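# Tip small bins into the big box, then return them

## Task

Pour the contents of each small bin into the large box, then set every bin upright again close to its starting spot.

## Robot and tools

Robot: two 6-joint arms, left_arm and right_arm, each with a parallel two-finger gripper. Joint order per arm, always: waist, shoulder, elbow, wrist pitch, wrist yaw, wrist roll. Stated ranges (rad): waist -2.880 to 2.880, shoulder 0.000 to 3.142, elbow 0.000 to 3.019, wrist pitch -1.693 to 1.571, wrist yaw -1.571 to 1.571, wrist roll -2.094 to 2.094; the true end can differ by up to 0.084 rad either way.

Frames: the scene frame has its origin at table-top height midway between the nominal bases, +z up, +x out over the table, left_arm on the +y side (image left/right does not match arm names). Calibrated bases: left_arm at (-0.015, +0.282, 0) m, quat_wxyz (+1.000, 0, 0, -0.013); right_arm at (+0.025, -0.268, 0) m, quat_wxyz (+1.000, 0, 0, +0.018); both have +z up. Each arm's end_effector_position (m) and end_effector_quat_wxyz are given in that arm's own base frame, as is any wrist camera pose; fixed cameras and the table use the scene frame. Printed hand poses may be a few cm off, more when reaching far. The gripper's fingers point along its +z and close along its y; the reported point sits between the pads, about 1 cm short of the tips.

Row layout (shared by execute_actions and move): one flat list of 14 numbers covering both arms, each in [-1, 1]: left_arm's 6 joint values then its opening, then right_arm's 6 joints then its opening. Joint values are offsets, not poses, measured from the Joint targets at the start of the action (or of the move), scaled so 1.0 equals 2.811 rad for waist and shoulder, 2.53 elbow, 2.575 wrist pitch, 8.12 wrist yaw, 9.528 wrist roll. Send 0 to keep a joint where its targets are. Opening is absolute: +1 fully open, -1 closed; repeat the current value to leave a gripper unchanged, since 0 means half open.

execute_actions(actions, cameras): actions is a list of actions; each action is a table of 1 to 15 rows, each row lasting one control step of 1/30 s; a short table repeats its final row to fill 15 steps. Every row's offsets count from the targets at the start of that action, not from the previous row, so repeating an offset in a new action moves further. An action asking a joint more than 0.084 rad beyond its range is rejected for both arms; a malformed action, or a failing first action, rejects the whole call. An empty list just returns state and images. cameras picks image sources: omitted, null or ["all"] gives all; [] gives none; names are cam_head_left, cam_head_right, cam_high, cam_left_wrist, cam_right_wrist (each 896x504).

move(target, speed, blend, opening_speed, blocking, cameras): target is one 14-number row or a list of up to 15 rows; all rows are offsets from the same Joint targets present when the call begins. Joints interpolate together, so hands trace curves, and paths ignore obstacles and the other arm. speed: top rad/s for the joint with the longest way, 0.01 to 12.57, default 0.5, one value or one per target. blend (rad) rounds intermediate corners. opening_speed: finger command rate per second on the -1..+1 scale, at least 0.2; use a low value for fragile items. blocking=false returns after about 0.5 s while motion continues. Result adds a move: line such as done, off_target, moving, held or fault, plus limits=held if steps were withheld. done/off_target say nothing about contact.

wait(seconds): 0 to 10 s, arms keep their last command; a running move goes on. stop: brakes a running move (needs some distance). zoom_image(camera, region): region [x0, y0, x1, y1] in pixels of that camera's newest image, at most 504x504. finished_scene(scene): the current scene's number; ends it irreversibly.

Reading results: Joint positions and Joint velocities list each arm's six joints (rad, rad/s) then the pad gap (m; 0.094 open). Joint targets are the base for your next offsets. "joint sent to its limit" means a joint was clipped at its end. "joint command not followed" means the clearance check altered some steps. grip_measured is the opening on the command scale, reading up to about 2.7 mm wide when empty and a bit narrower than a squeezed part; it follows the command even after contact, so it will not show the touch. grip_effort_nm is gripper motor effort (negative closing), offset and unreliable as a force. Joint torques include arm weight; joints 3 and 4 wrap at ±28 N m. Per-step joint readings appear only for execute_actions. A "within noise" velocity means the arm is still.

Motion limits: targets cannot lead measured angles by more than 0.716 (waist, shoulder), 0.645 (elbow), 0.69 (wrist pitch), 1.84 (wrist yaw), 3.24 (wrist roll) rad, and are scaled back if the hand would jump over 110 mm. Large moves may need several actions. If an arm is pressed or dragged, command targets back past its measured positions to relieve it.

Avoid: dropping bins or releasing them while moving, slamming or fast contact, pressing hard, arms touching or one gripper closing on the other, anything falling or being left off the table. Holding loads, stretching out or pushing unreachable poses heats motors; MOTOR HOT warns near 85 °C and at 100 °C the arm goes limp for 30 s or more. Loose objects may be nudged by outside disturbances. The simulation keeps running while you compose replies.

Each tool is called after "Call:" as name(argument=value, ...) on one line, values as JSON.

## Session

Call:
execute_actions(actions=[])

Scene clock: 0.00 s.
left_arm: end_effector_position=(+0.6343, +0.1178, +0.1916) grip_measured=+1.000 grip_effort_nm=n/a end_effector_quat_wxyz=(+0.065, -0.404, +0.904, +0.123) | right_arm: end_effector_position=(+0.4367, +0.2542, +0.1918) grip_measured=+1.000 grip_effort_nm=n/a end_effector_quat_wxyz=(+0.127, +0.195, +0.956, -0.180)
Joint positions: left_arm=[0.112 2.028 2.002 -1.496 -0.275 -0.722 0.094] | right_arm=[0.67 1.74 1.551 -1.502 0.429 1.099 0.094]
Joint velocities: within noise
Joint torques (N m): no reading
Motor temperatures (°C): left_arm=[26 27 25 23 24 21 25] | right_arm=[23 26 27 26 25 24 25]
Heat: left arm: hottest shoulder 27 °C; right arm: hottest elbow 27 °C.
Joint targets: left_arm=[0.112 2.029 2.028 -1.495 -0.275 -0.722] | right_arm=[0.670 1.737 1.575 -1.502 0.429 1.099]
Tool commands: left_gripper/opening=+1.0 right_gripper/opening=+1.0

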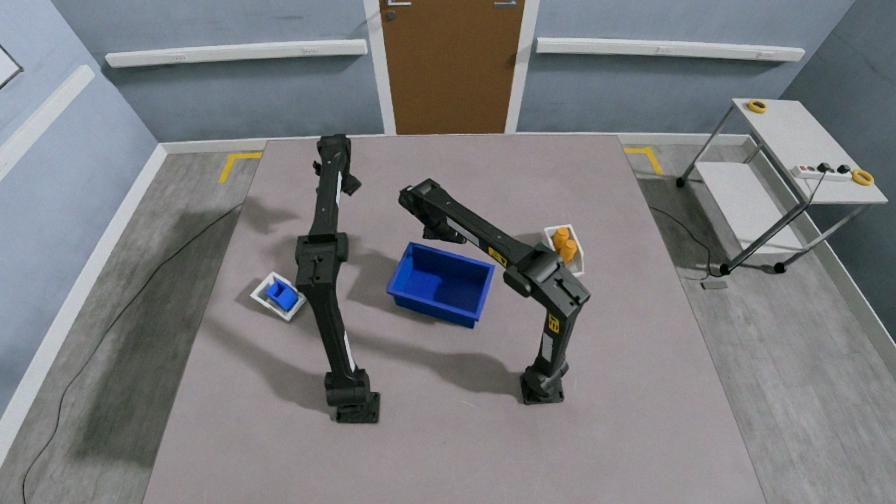

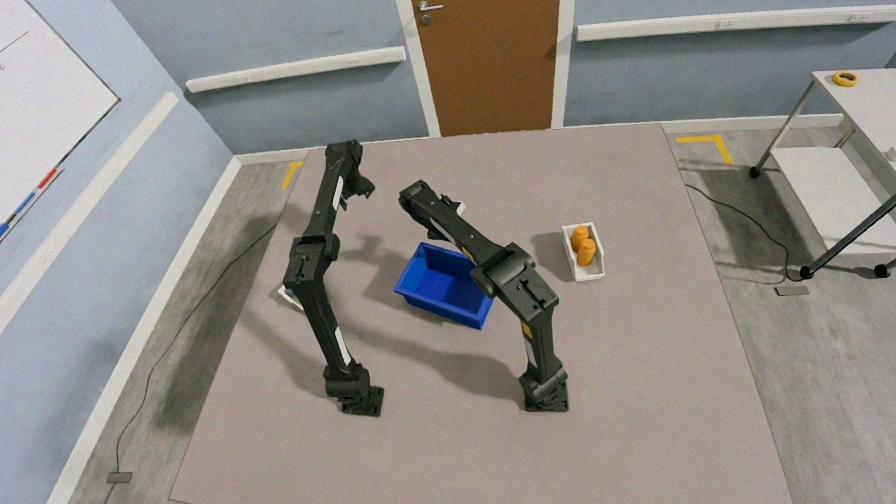

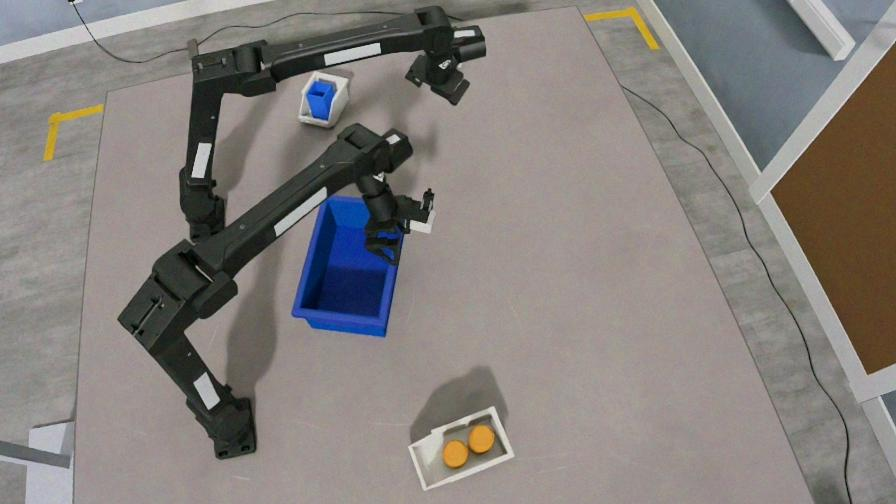

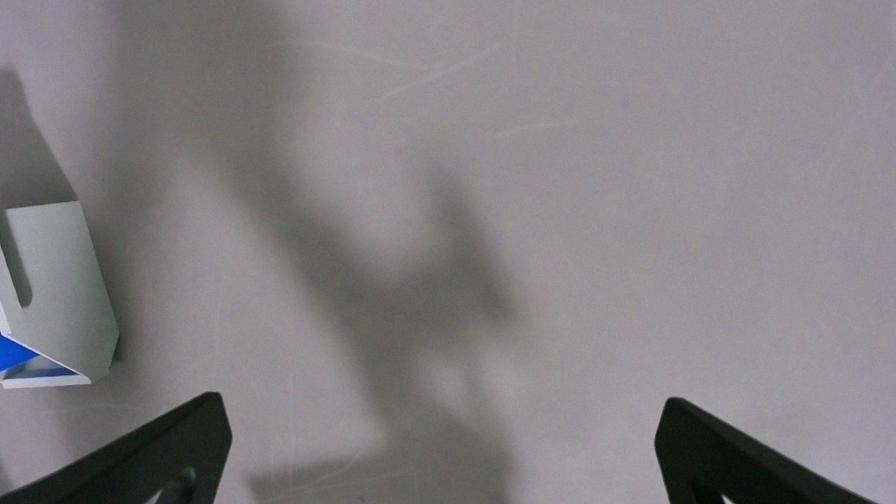

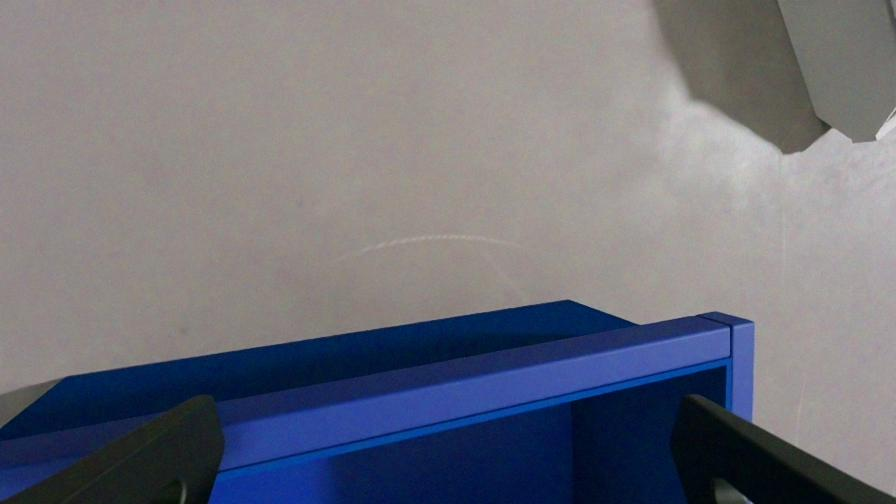

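Call:
move(target=[[0,-0.1,0,0,0,0,1,0,-0.09,0,0,0,0,1],[0.2533,-0.1715,-0.1775,-0.0408,0.0339,0.0758,1,-0.2896,0.0523,0.1285,-0.033,-0.0528,-0.1153,1]], speed=0.8)

Scene clock: 7.50 s.
left_arm: end_effector_position=(+0.3192, +0.3444, +0.2748) grip_measured=+1.000 grip_effort_nm=0.002 end_effector_quat_wxyz=(+0.004, -0.408, +0.913, +0.003) | right_arm: end_effector_position=(+0.5669, -0.0860, +0.2194) grip_measured=+1.000 grip_effort_nm=-0.027 end_effector_quat_wxyz=(-0.013, +0.083, +0.996, +0.000)
Joint positions: left_arm=[0.823 1.56 1.588 -1.59 -0.003 -0.016 0.094] | right_arm=[-0.149 1.869 1.85 -1.578 0.002 0.017 0.094]
Joint velocities: within noise
Joint torques (N m): left_arm=[-1.38 -13.04 6.54 -0.64 0.34 0.17] | right_arm=[0.62 -17.32 11.43 -0.46 -0.05 -0.09]
Motor temperatures (°C): left_arm=[25 28 26 23 24 21 25] | right_arm=[23 27 28 26 25 24 25]
Heat: left arm: hottest shoulder 28 °C; right arm: hottest elbow 28 °C.
Joint targets: left_arm=[0.824 1.547 1.579 -1.600 0.001 0.001] | right_arm=[-0.144 1.884 1.900 -1.587 0.000 0.001]
move: off_target (right_arm); right_arm: the elbow is farthest, 0.050 rad from its target

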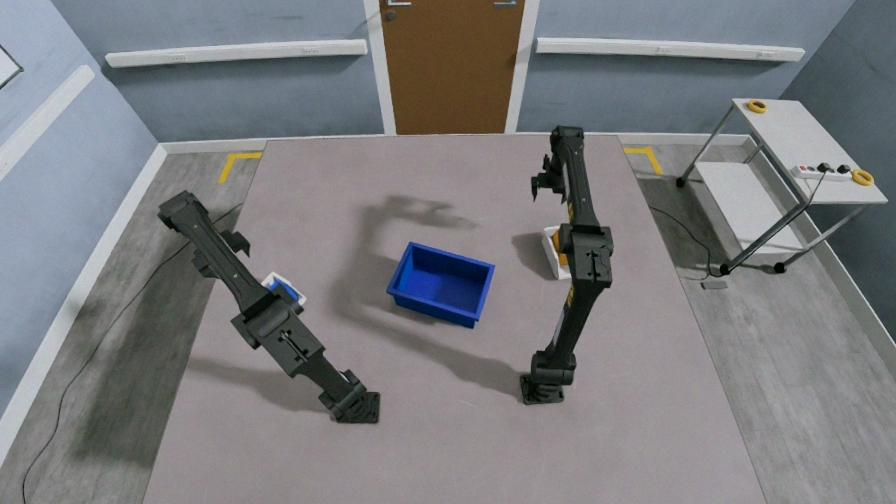

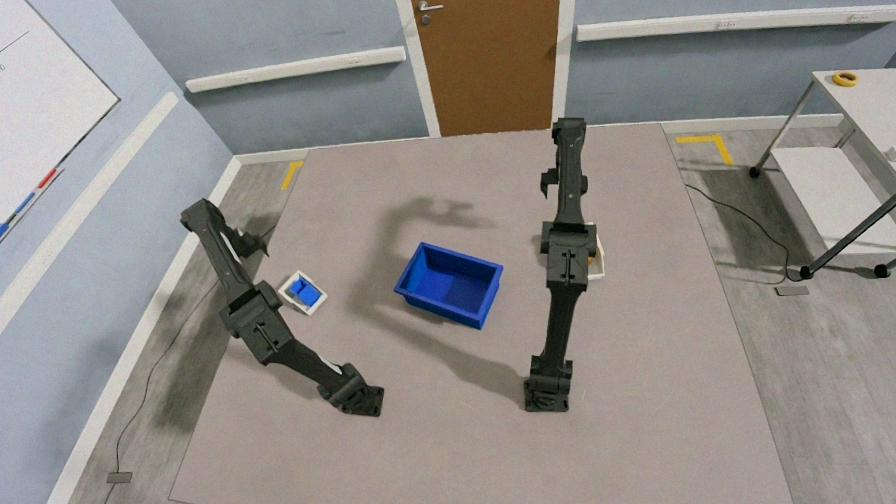

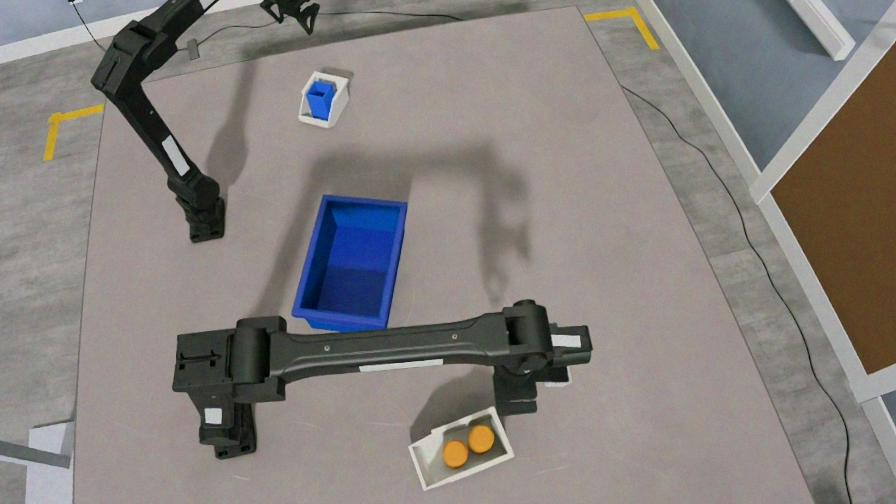

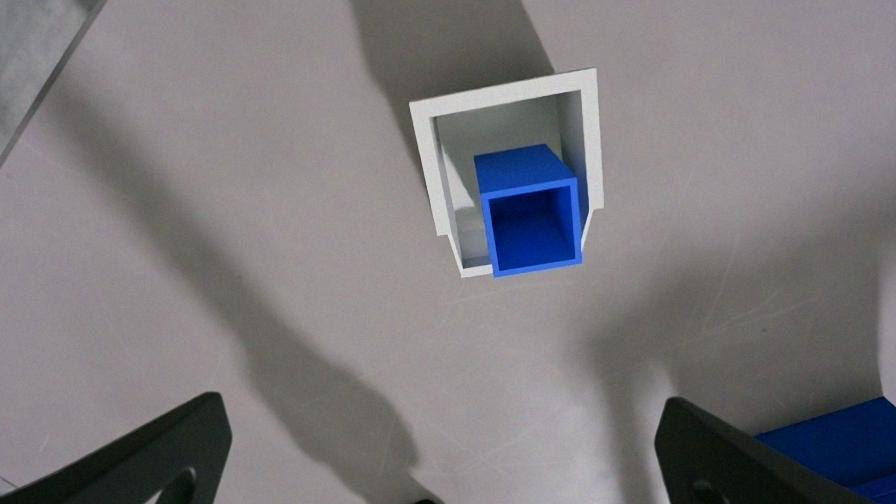

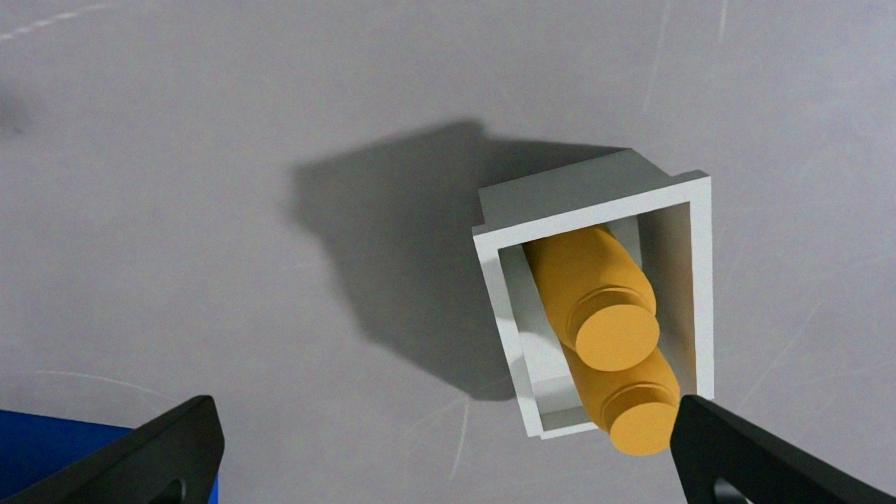

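Call:
zoom_image(camera="cam_right_wrist", region=[440, 120, 760, 480])

Call:
zoom_image(camera="cam_high", region=[400, 390, 530, 500])

Call:
zoom_image(camera="cam_left_wrist", region=[350, 40, 650, 300])

Call:
zoom_image(camera="cam_head_right", region=[260, 250, 360, 330])

Scaled by 1.400 from the camera's 896x504 image, which has a finer 1280x720 frame.

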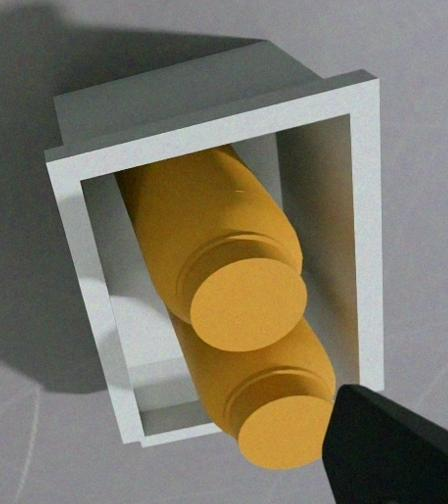

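Scaled by 3.877 from the camera's 896x504 image, which has a finer 1280x720 frame.

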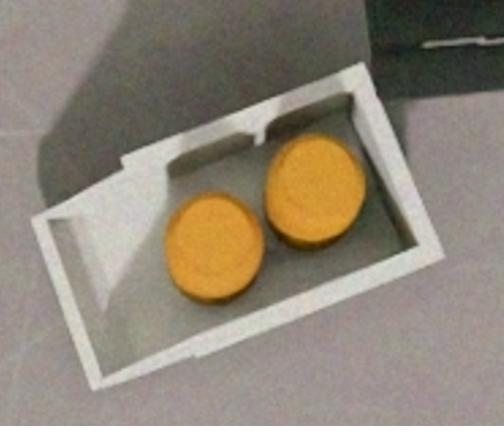

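Scaled by 1.680 from the camera's 896x504 image, which has a finer 1280x720 frame.

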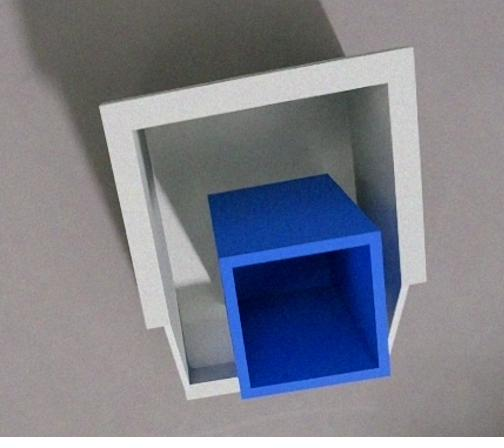

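Scaled by 5.040 from the camera's 896x504 image, which has a finer 1280x720 frame.

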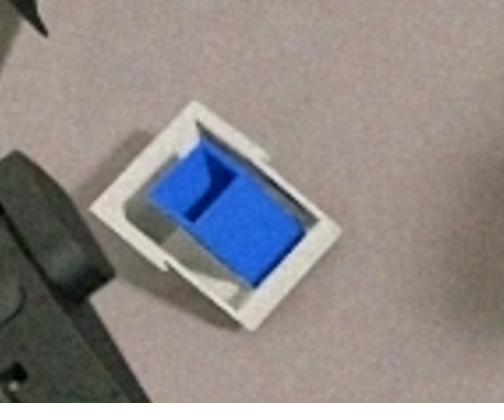

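Call:
move(target=[[0,0,0,0,0,0.1459,1,0,0,0,0.0101,0,0.1385,1]], speed=1.2, cameras=["cam_left_wrist","cam_right_wrist"])

Call:
move(target=[0,0.0391,-0.0474,0.0893,0,0,1,0,0,-0.0514,0.0505,0,0,1], speed=0.6, cameras=["cam_left_wrist","cam_right_wrist"])

Scene clock: 10.80 s.
left_arm: end_effector_position=(+0.3192, +0.3443, +0.2746) grip_measured=+1.000 grip_effort_nm=0.007 end_effector_quat_wxyz=(+0.001, +0.272, +0.962, +0.004) | right_arm: end_effector_position=(+0.5689, -0.0863, +0.2193) grip_measured=+1.000 grip_effort_nm=-0.027 end_effector_quat_wxyz=(-0.007, +0.664, +0.747, -0.006)
Joint positions: left_arm=[0.823 1.56 1.588 -1.59 -0.002 1.374 0.094] | right_arm=[-0.149 1.869 1.85 -1.57 0.002 1.305 0.094]
Joint velocities: within noise
Joint torques (N m): left_arm=[-0.91 -13.04 6.58 -0.73 0.34 0.15] | right_arm=[0.56 -17.32 11.38 0.34 0.02 0.28]
Motor temperatures (°C): left_arm=[25 28 26 23 24 21 25] | right_arm=[23 27 28 26 25 24 25]
Heat: left arm: hottest shoulder 28 °C; right arm: hottest elbow 28 °C.
Joint targets: left_arm=[0.824 1.547 1.579 -1.600 0.000 1.391] | right_arm=[-0.144 1.884 1.900 -1.561 0.000 1.320]
move: off_target (right_arm); right_arm: the elbow is farthest, 0.050 rad from its target
Images, in order (width x height): cam_left_wrist 896x504, cam_right_wrist 896x504.

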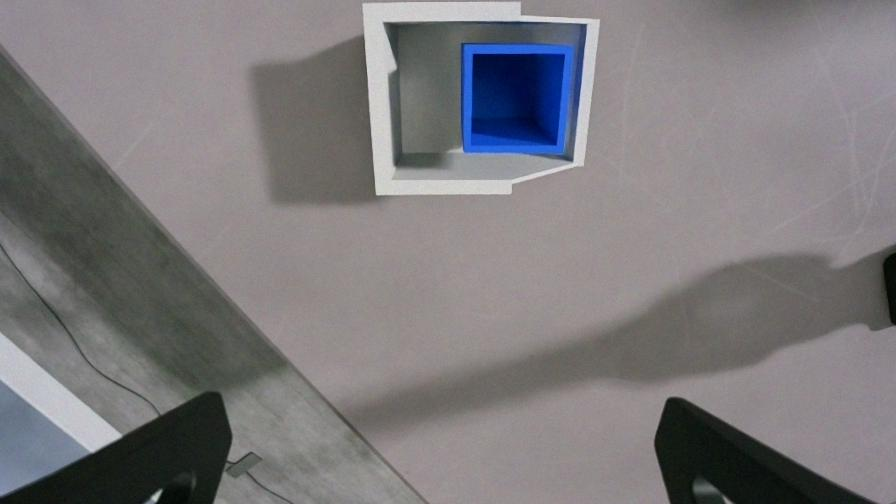

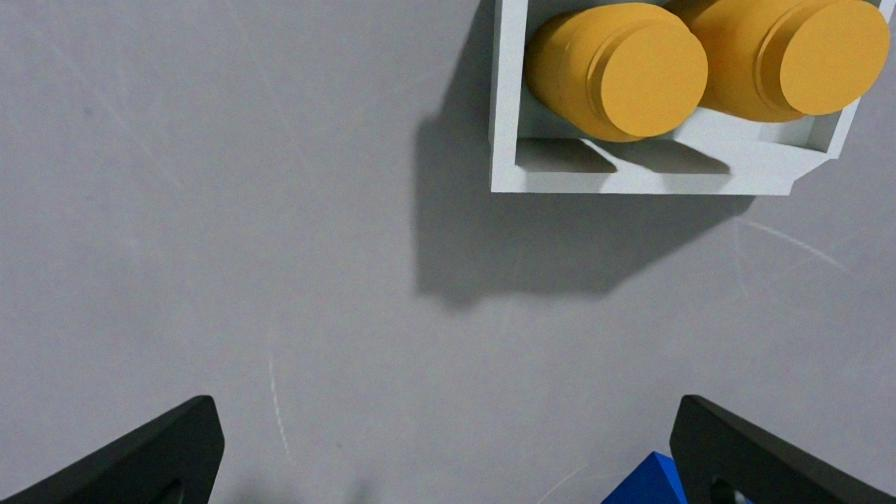

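Scene clock: 11.87 s.
left_arm: end_effector_position=(+0.3366, +0.3631, +0.1795) grip_measured=+1.000 grip_effort_nm=-0.002 end_effector_quat_wxyz=(-0.004, +0.272, +0.962, -0.005) | right_arm: end_effector_position=(+0.5790, -0.0878, +0.1881) grip_measured=+1.000 grip_effort_nm=-0.032 end_effector_quat_wxyz=(+0.013, +0.665, +0.747, +0.007)
Joint positions: left_arm=[0.823 1.661 1.46 -1.381 -0.002 1.375 0.094] | right_arm=[-0.149 1.871 1.77 -1.441 0.002 1.305 0.094]
Joint velocities: within noise
Joint torques (N m): left_arm=[-0.15 -13.27 6.87 0.31 0.32 0.21] | right_arm=[0.67 -17.79 7.56 0.42 0.02 0.29]
Motor temperatures (°C): left_arm=[25 28 27 23 24 21 25] | right_arm=[23 27 28 26 25 24 25]
Heat: left arm: hottest shoulder 28 °C; right arm: hottest elbow 28 °C.
Joint targets: left_arm=[0.824 1.656 1.459 -1.370 0.000 1.391] | right_arm=[-0.144 1.884 1.770 -1.431 0.000 1.321]
move: done
Images, in order (width x height): cam_left_wrist 896x504, cam_right_wrist 896x504.

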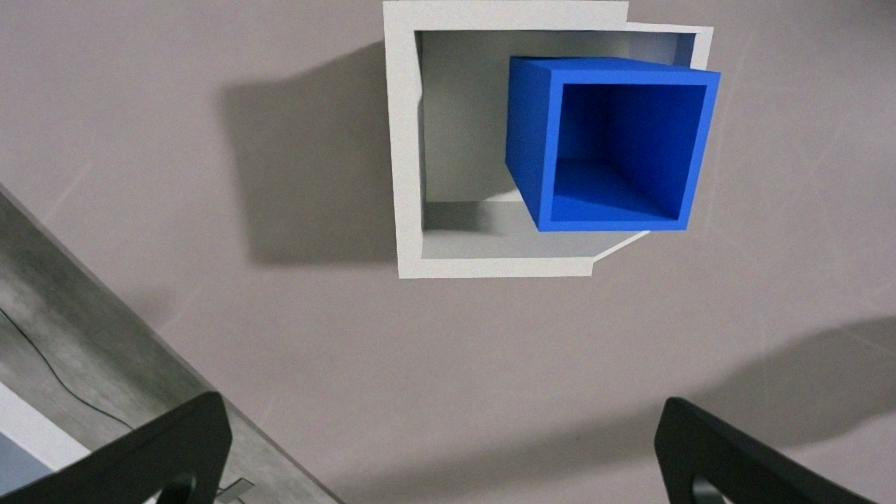

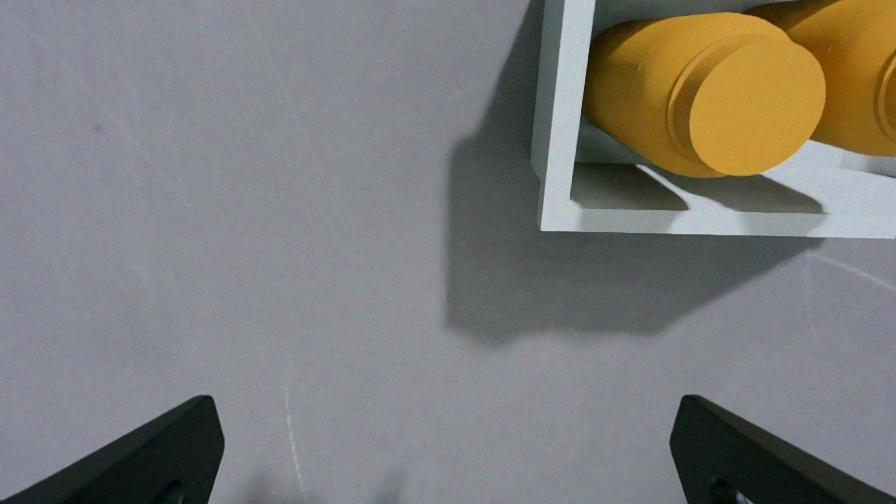

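Call:
move(target=[-0.0085,0.0302,-0.0285,0.0652,0,-0.0025,-0.05,-0.0445,-0.0107,-0.079,0.0555,0,-0.0131,-0.1], speed=0.5)

Scene clock: 13.97 s.
left_arm: end_effector_position=(+0.3539, +0.3714, +0.1154) grip_measured=-0.048 grip_effort_nm=-0.085 end_effector_quat_wxyz=(+0.001, +0.279, +0.960, +0.004) | right_arm: end_effector_position=(+0.5362, -0.1522, +0.1140) grip_measured=-0.097 grip_effort_nm=-0.168 end_effector_quat_wxyz=(-0.011, +0.677, +0.736, -0.006)
Joint positions: left_arm=[0.81 1.74 1.39 -1.214 -0.002 1.375 0.045] | right_arm=[-0.276 1.871 1.572 -1.297 0 1.212 0.042]
Joint velocities: within noise
Joint torques (N m): left_arm=[-1.73 -13.39 6.6 0.02 0.31 -0.03] | right_arm=[0.67 -19.55 7.09 0.29 0.11 0.01]
Motor temperatures (°C): left_arm=[25 28 27 23 24 21 25] | right_arm=[23 27 28 26 25 24 25]
Heat: left arm: hottest shoulder 28 °C; right arm: hottest elbow 28 °C.
Joint targets: left_arm=[0.800 1.741 1.387 -1.202 0.000 1.367] | right_arm=[-0.269 1.854 1.570 -1.288 0.000 1.196]
move: done

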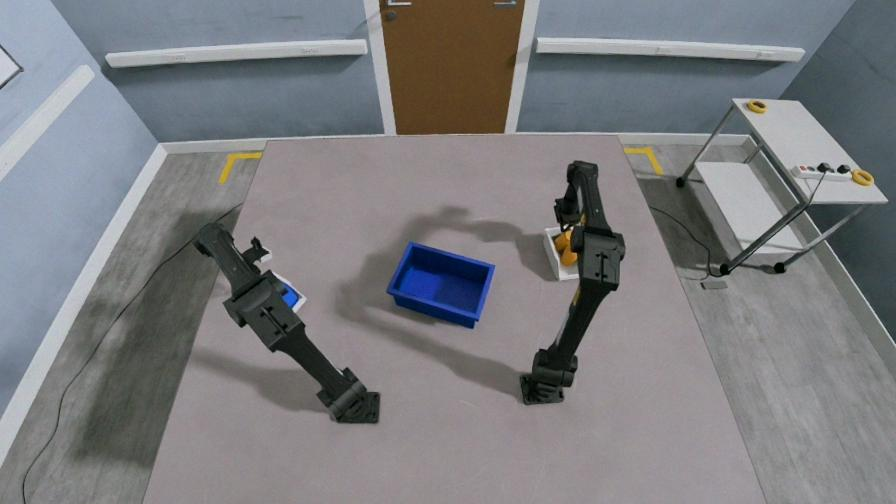

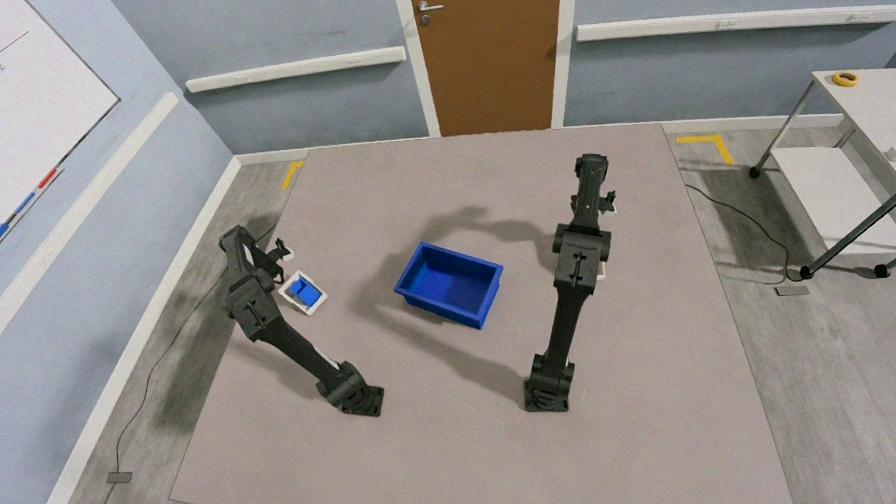

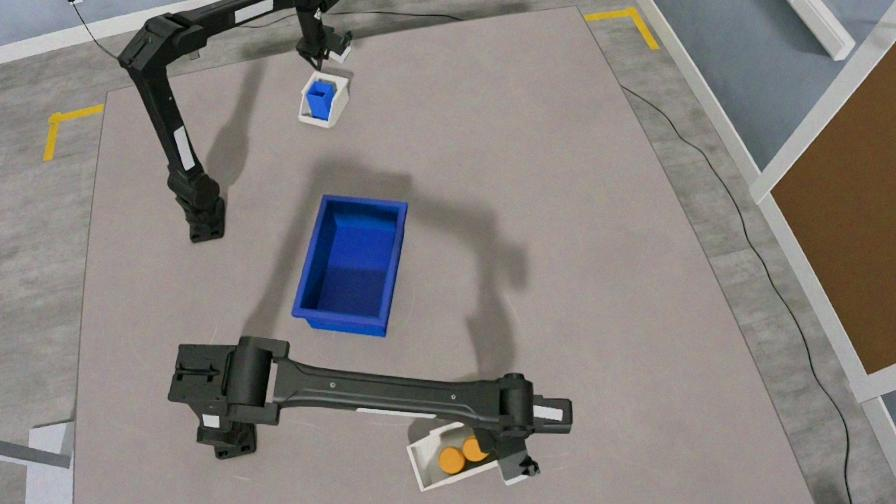

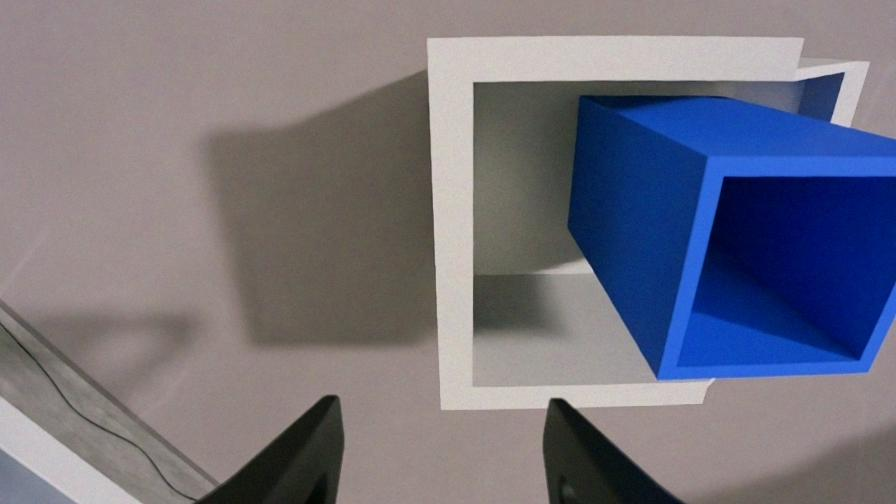

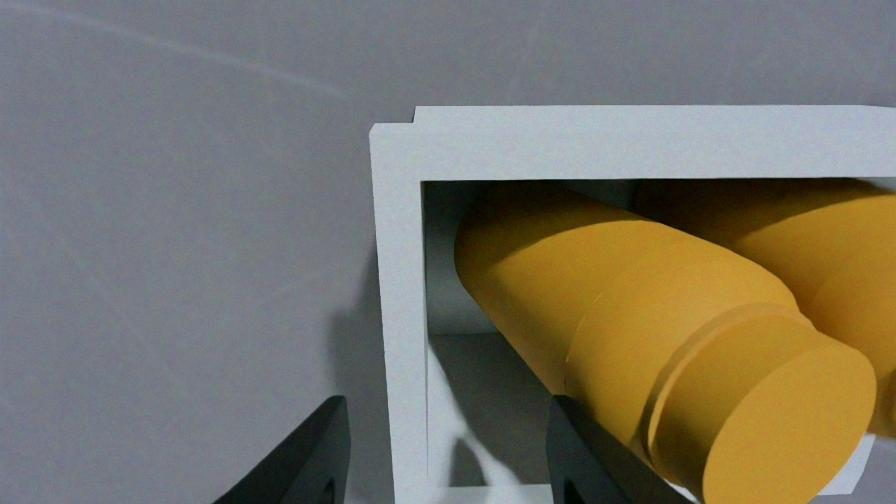

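Call:
move(target=[[-0.0068,-0.0021,-0.0024,0,0,-0.002,-0.1,-0.0085,0.0162,0.0233,0.0045,0,-0.0025,-0.1],[-0.0068,0.008,-0.025,0.034,0,-0.002,-0.1,-0.0085,0.0255,0.001,0.03,0,-0.0025,-0.1]], speed=0.3)

Scene clock: 16.40 s.
left_arm: end_effector_position=(+0.3600, +0.3634, +0.0903) grip_measured=-0.098 grip_effort_nm=-0.095 end_effector_quat_wxyz=(+0.005, +0.283, +0.959, +0.012) | right_arm: end_effector_position=(+0.5523, -0.1629, +0.0954) grip_measured=-0.097 grip_effort_nm=-0.168 end_effector_quat_wxyz=(+0.008, +0.672, +0.741, +0.004)
Joint positions: left_arm=[0.79 1.75 1.332 -1.127 -0.002 1.364 0.042] | right_arm=[-0.286 1.906 1.573 -1.221 0 1.187 0.042]
Joint velocities: within noise
Joint torques (N m): left_arm=[-1.55 -12.86 6.23 0.28 0.35 -0.11] | right_arm=[-0.38 -17.08 7.19 0.44 0.11 -0.04]
Motor temperatures (°C): left_arm=[25 28 27 23 24 21 25] | right_arm=[23 27 29 26 25 24 25]
Heat: left arm: hottest shoulder 28 °C; right arm: hottest elbow 29 °C.
Joint targets: left_arm=[0.781 1.764 1.323 -1.115 0.000 1.348] | right_arm=[-0.293 1.926 1.572 -1.210 0.000 1.172]
move: done

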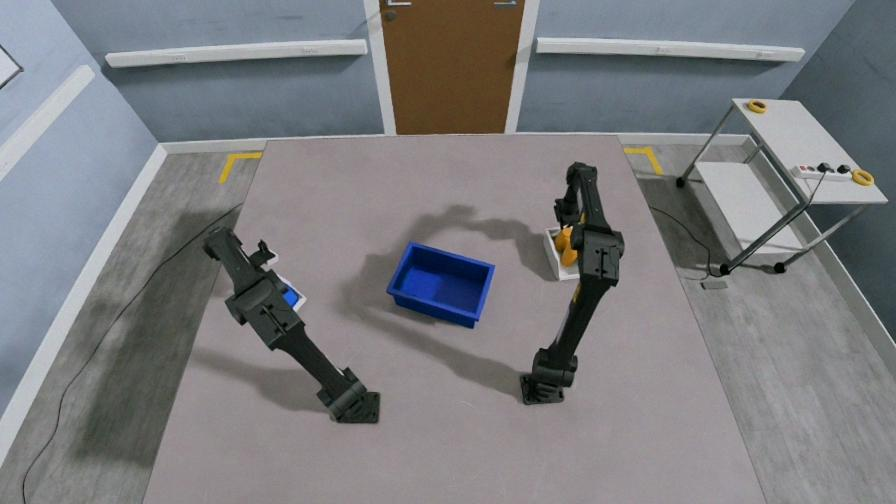

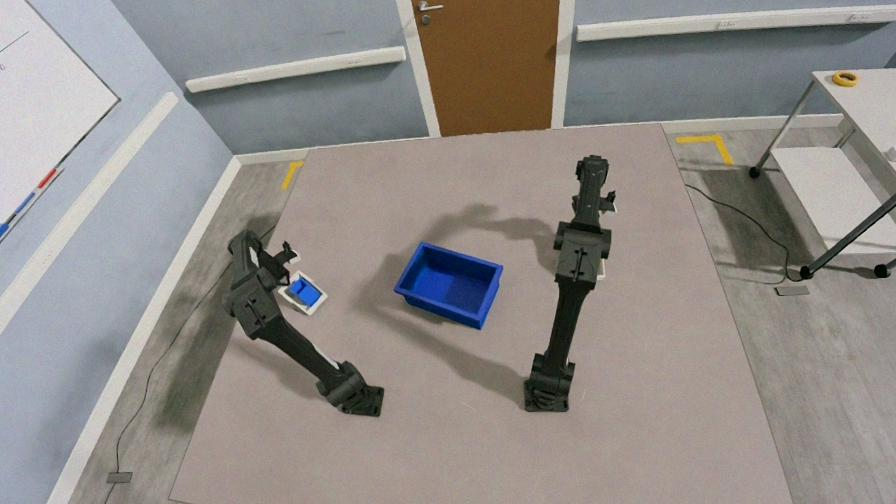

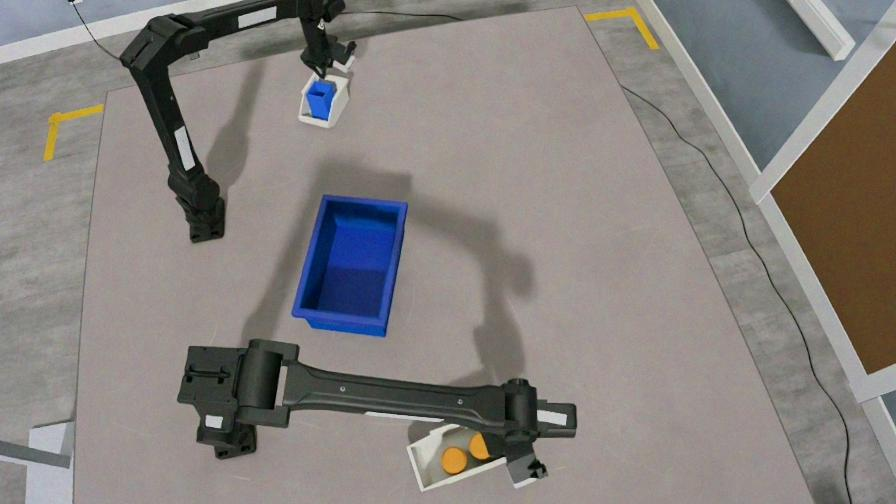

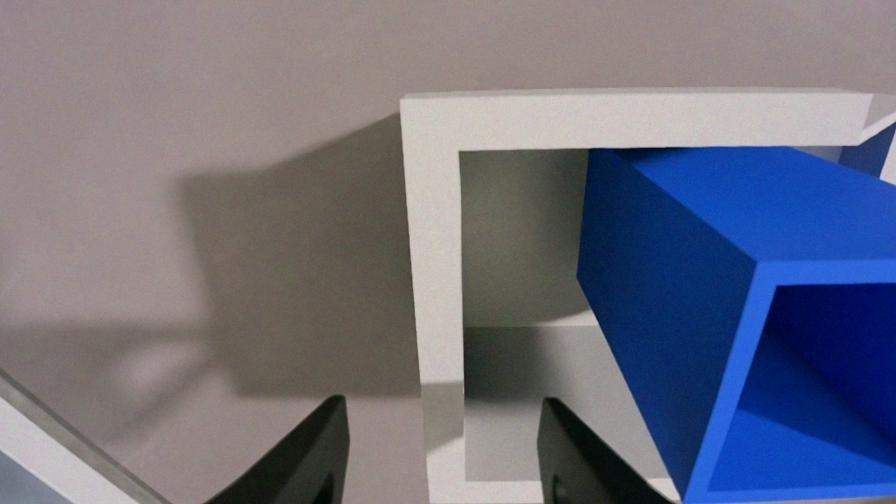

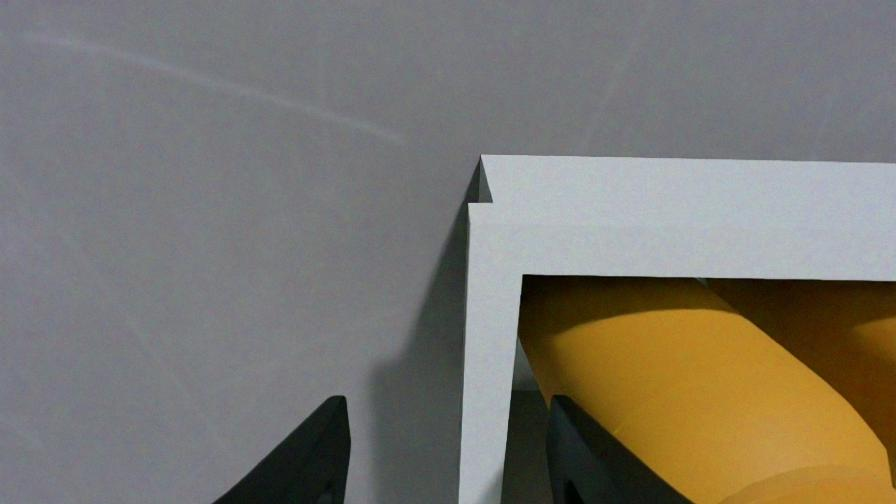

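Call:
move(target=[0,0.016,-0.0119,0.019,0,0,-0.1,0,0.0044,-0.0285,0.026,0,0,-0.25], speed=0.12, cameras=["cam_left_wrist","cam_right_wrist"])

Scene clock: 17.90 s.
left_arm: end_effector_position=(+0.3579, +0.3613, +0.0579) grip_measured=-0.098 grip_effort_nm=-0.095 end_effector_quat_wxyz=(-0.001, +0.283, +0.959, +0.001) | right_arm: end_effector_position=(+0.5422, -0.1599, +0.0649) grip_measured=-0.247 grip_effort_nm=-0.173 end_effector_quat_wxyz=(+0.002, +0.672, +0.741, +0.001)
Joint positions: left_arm=[0.79 1.795 1.301 -1.077 -0.002 1.364 0.042] | right_arm=[-0.286 1.917 1.505 -1.154 0 1.187 0.035]
Joint velocities: within noise
Joint torques (N m): left_arm=[-1.2 -13.04 5.89 0.14 0.37 -0.11] | right_arm=[-0.32 -16.26 6.53 0.39 0.11 -0.04]
Motor temperatures (°C): left_arm=[25 28 27 23 24 21 25] | right_arm=[23 27 29 26 25 24 25]
Heat: left arm: hottest shoulder 28 °C; right arm: hottest elbow 29 °C.
Joint targets: left_arm=[0.781 1.809 1.293 -1.065 0.000 1.348] | right_arm=[-0.293 1.938 1.500 -1.144 0.000 1.172]
move: done
Images, in order (width x height): cam_left_wrist 896x504, cam_right_wrist 896x504.

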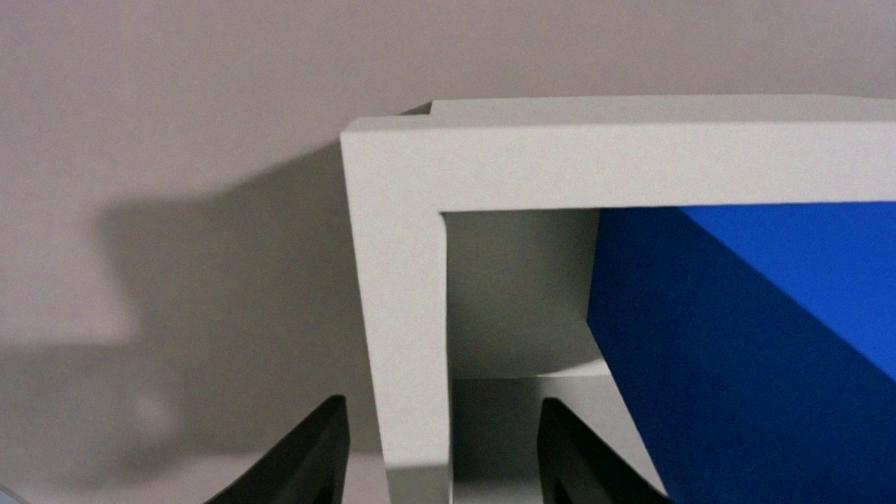

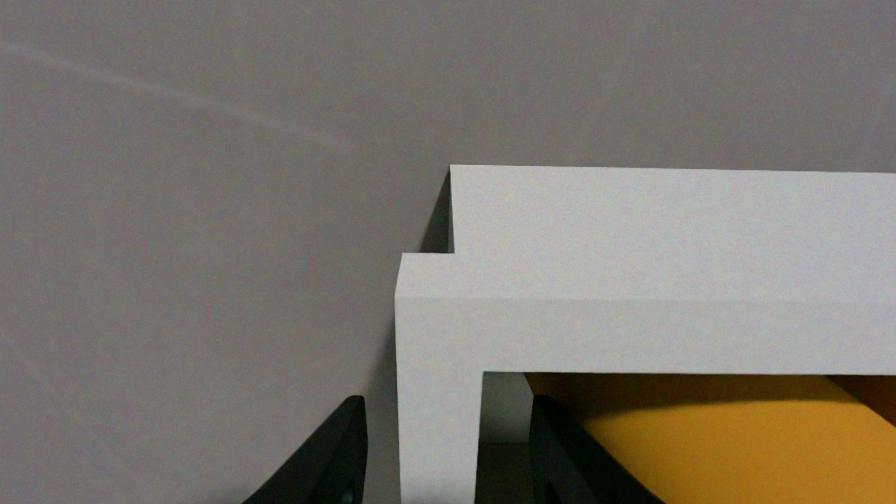

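Call:
move(target=[[0,0.0056,0.0075,-0.001,0,0,-0.1,0,0,0,0,0,0,-0.25],[0,0.0056,0.0075,-0.001,0,0,-0.95,0,0,0,0,0,0,-0.95]], speed=0.15, opening_speed=0.4, cameras=["cam_left_wrist","cam_right_wrist"])

Scene clock: 21.20 s.
left_arm: end_effector_position=(+0.3572, +0.3605, +0.0508) grip_measured=-0.794 grip_effort_nm=-1.018 end_effector_quat_wxyz=(-0.004, +0.282, +0.959, -0.006) | right_arm: end_effector_position=(+0.5424, -0.1603, +0.0649) grip_measured=-0.800 grip_effort_nm=-1.053 end_effector_quat_wxyz=(+0.003, +0.671, +0.741, +0.001)
Joint positions: left_arm=[0.79 1.809 1.301 -1.077 -0.002 1.362 0.01] | right_arm=[-0.286 1.917 1.505 -1.153 0.001 1.186 0.009]
Joint velocities: within noise
Joint torques (N m): left_arm=[-1.73 -13.16 7.21 0.13 0.34 -0.12] | right_arm=[-0.32 -16.62 6.67 0.34 0.05 -0.03]
Motor temperatures (°C): left_arm=[25 28 27 23 24 21 25] | right_arm=[23 27 29 26 25 24 25]
Heat: left arm: hottest shoulder 28 °C; right arm: hottest elbow 29 °C.
Joint targets: left_arm=[0.781 1.825 1.312 -1.068 0.001 1.348] | right_arm=[-0.293 1.938 1.500 -1.144 0.000 1.172]
move: done
Images, in order (width x height): cam_left_wrist 896x504, cam_right_wrist 896x504.

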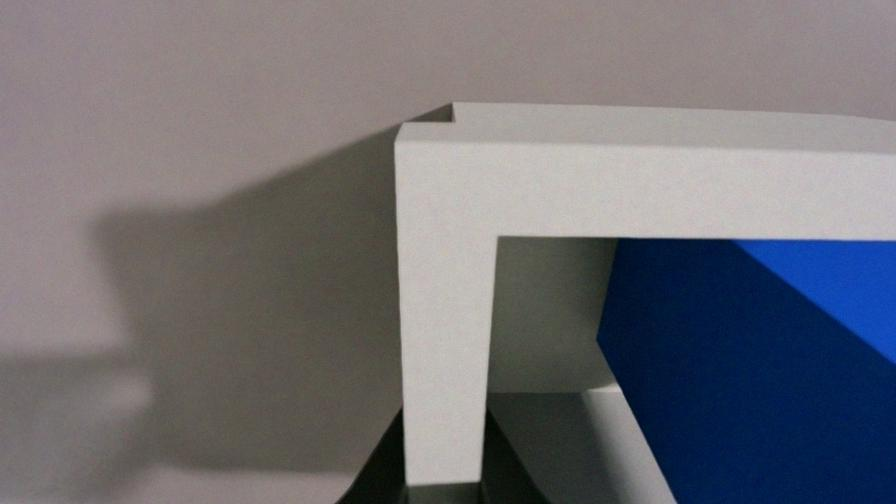

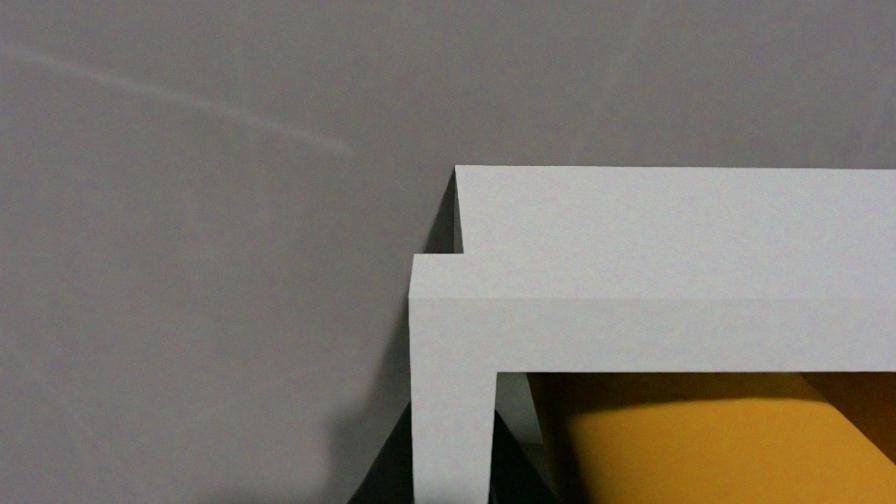

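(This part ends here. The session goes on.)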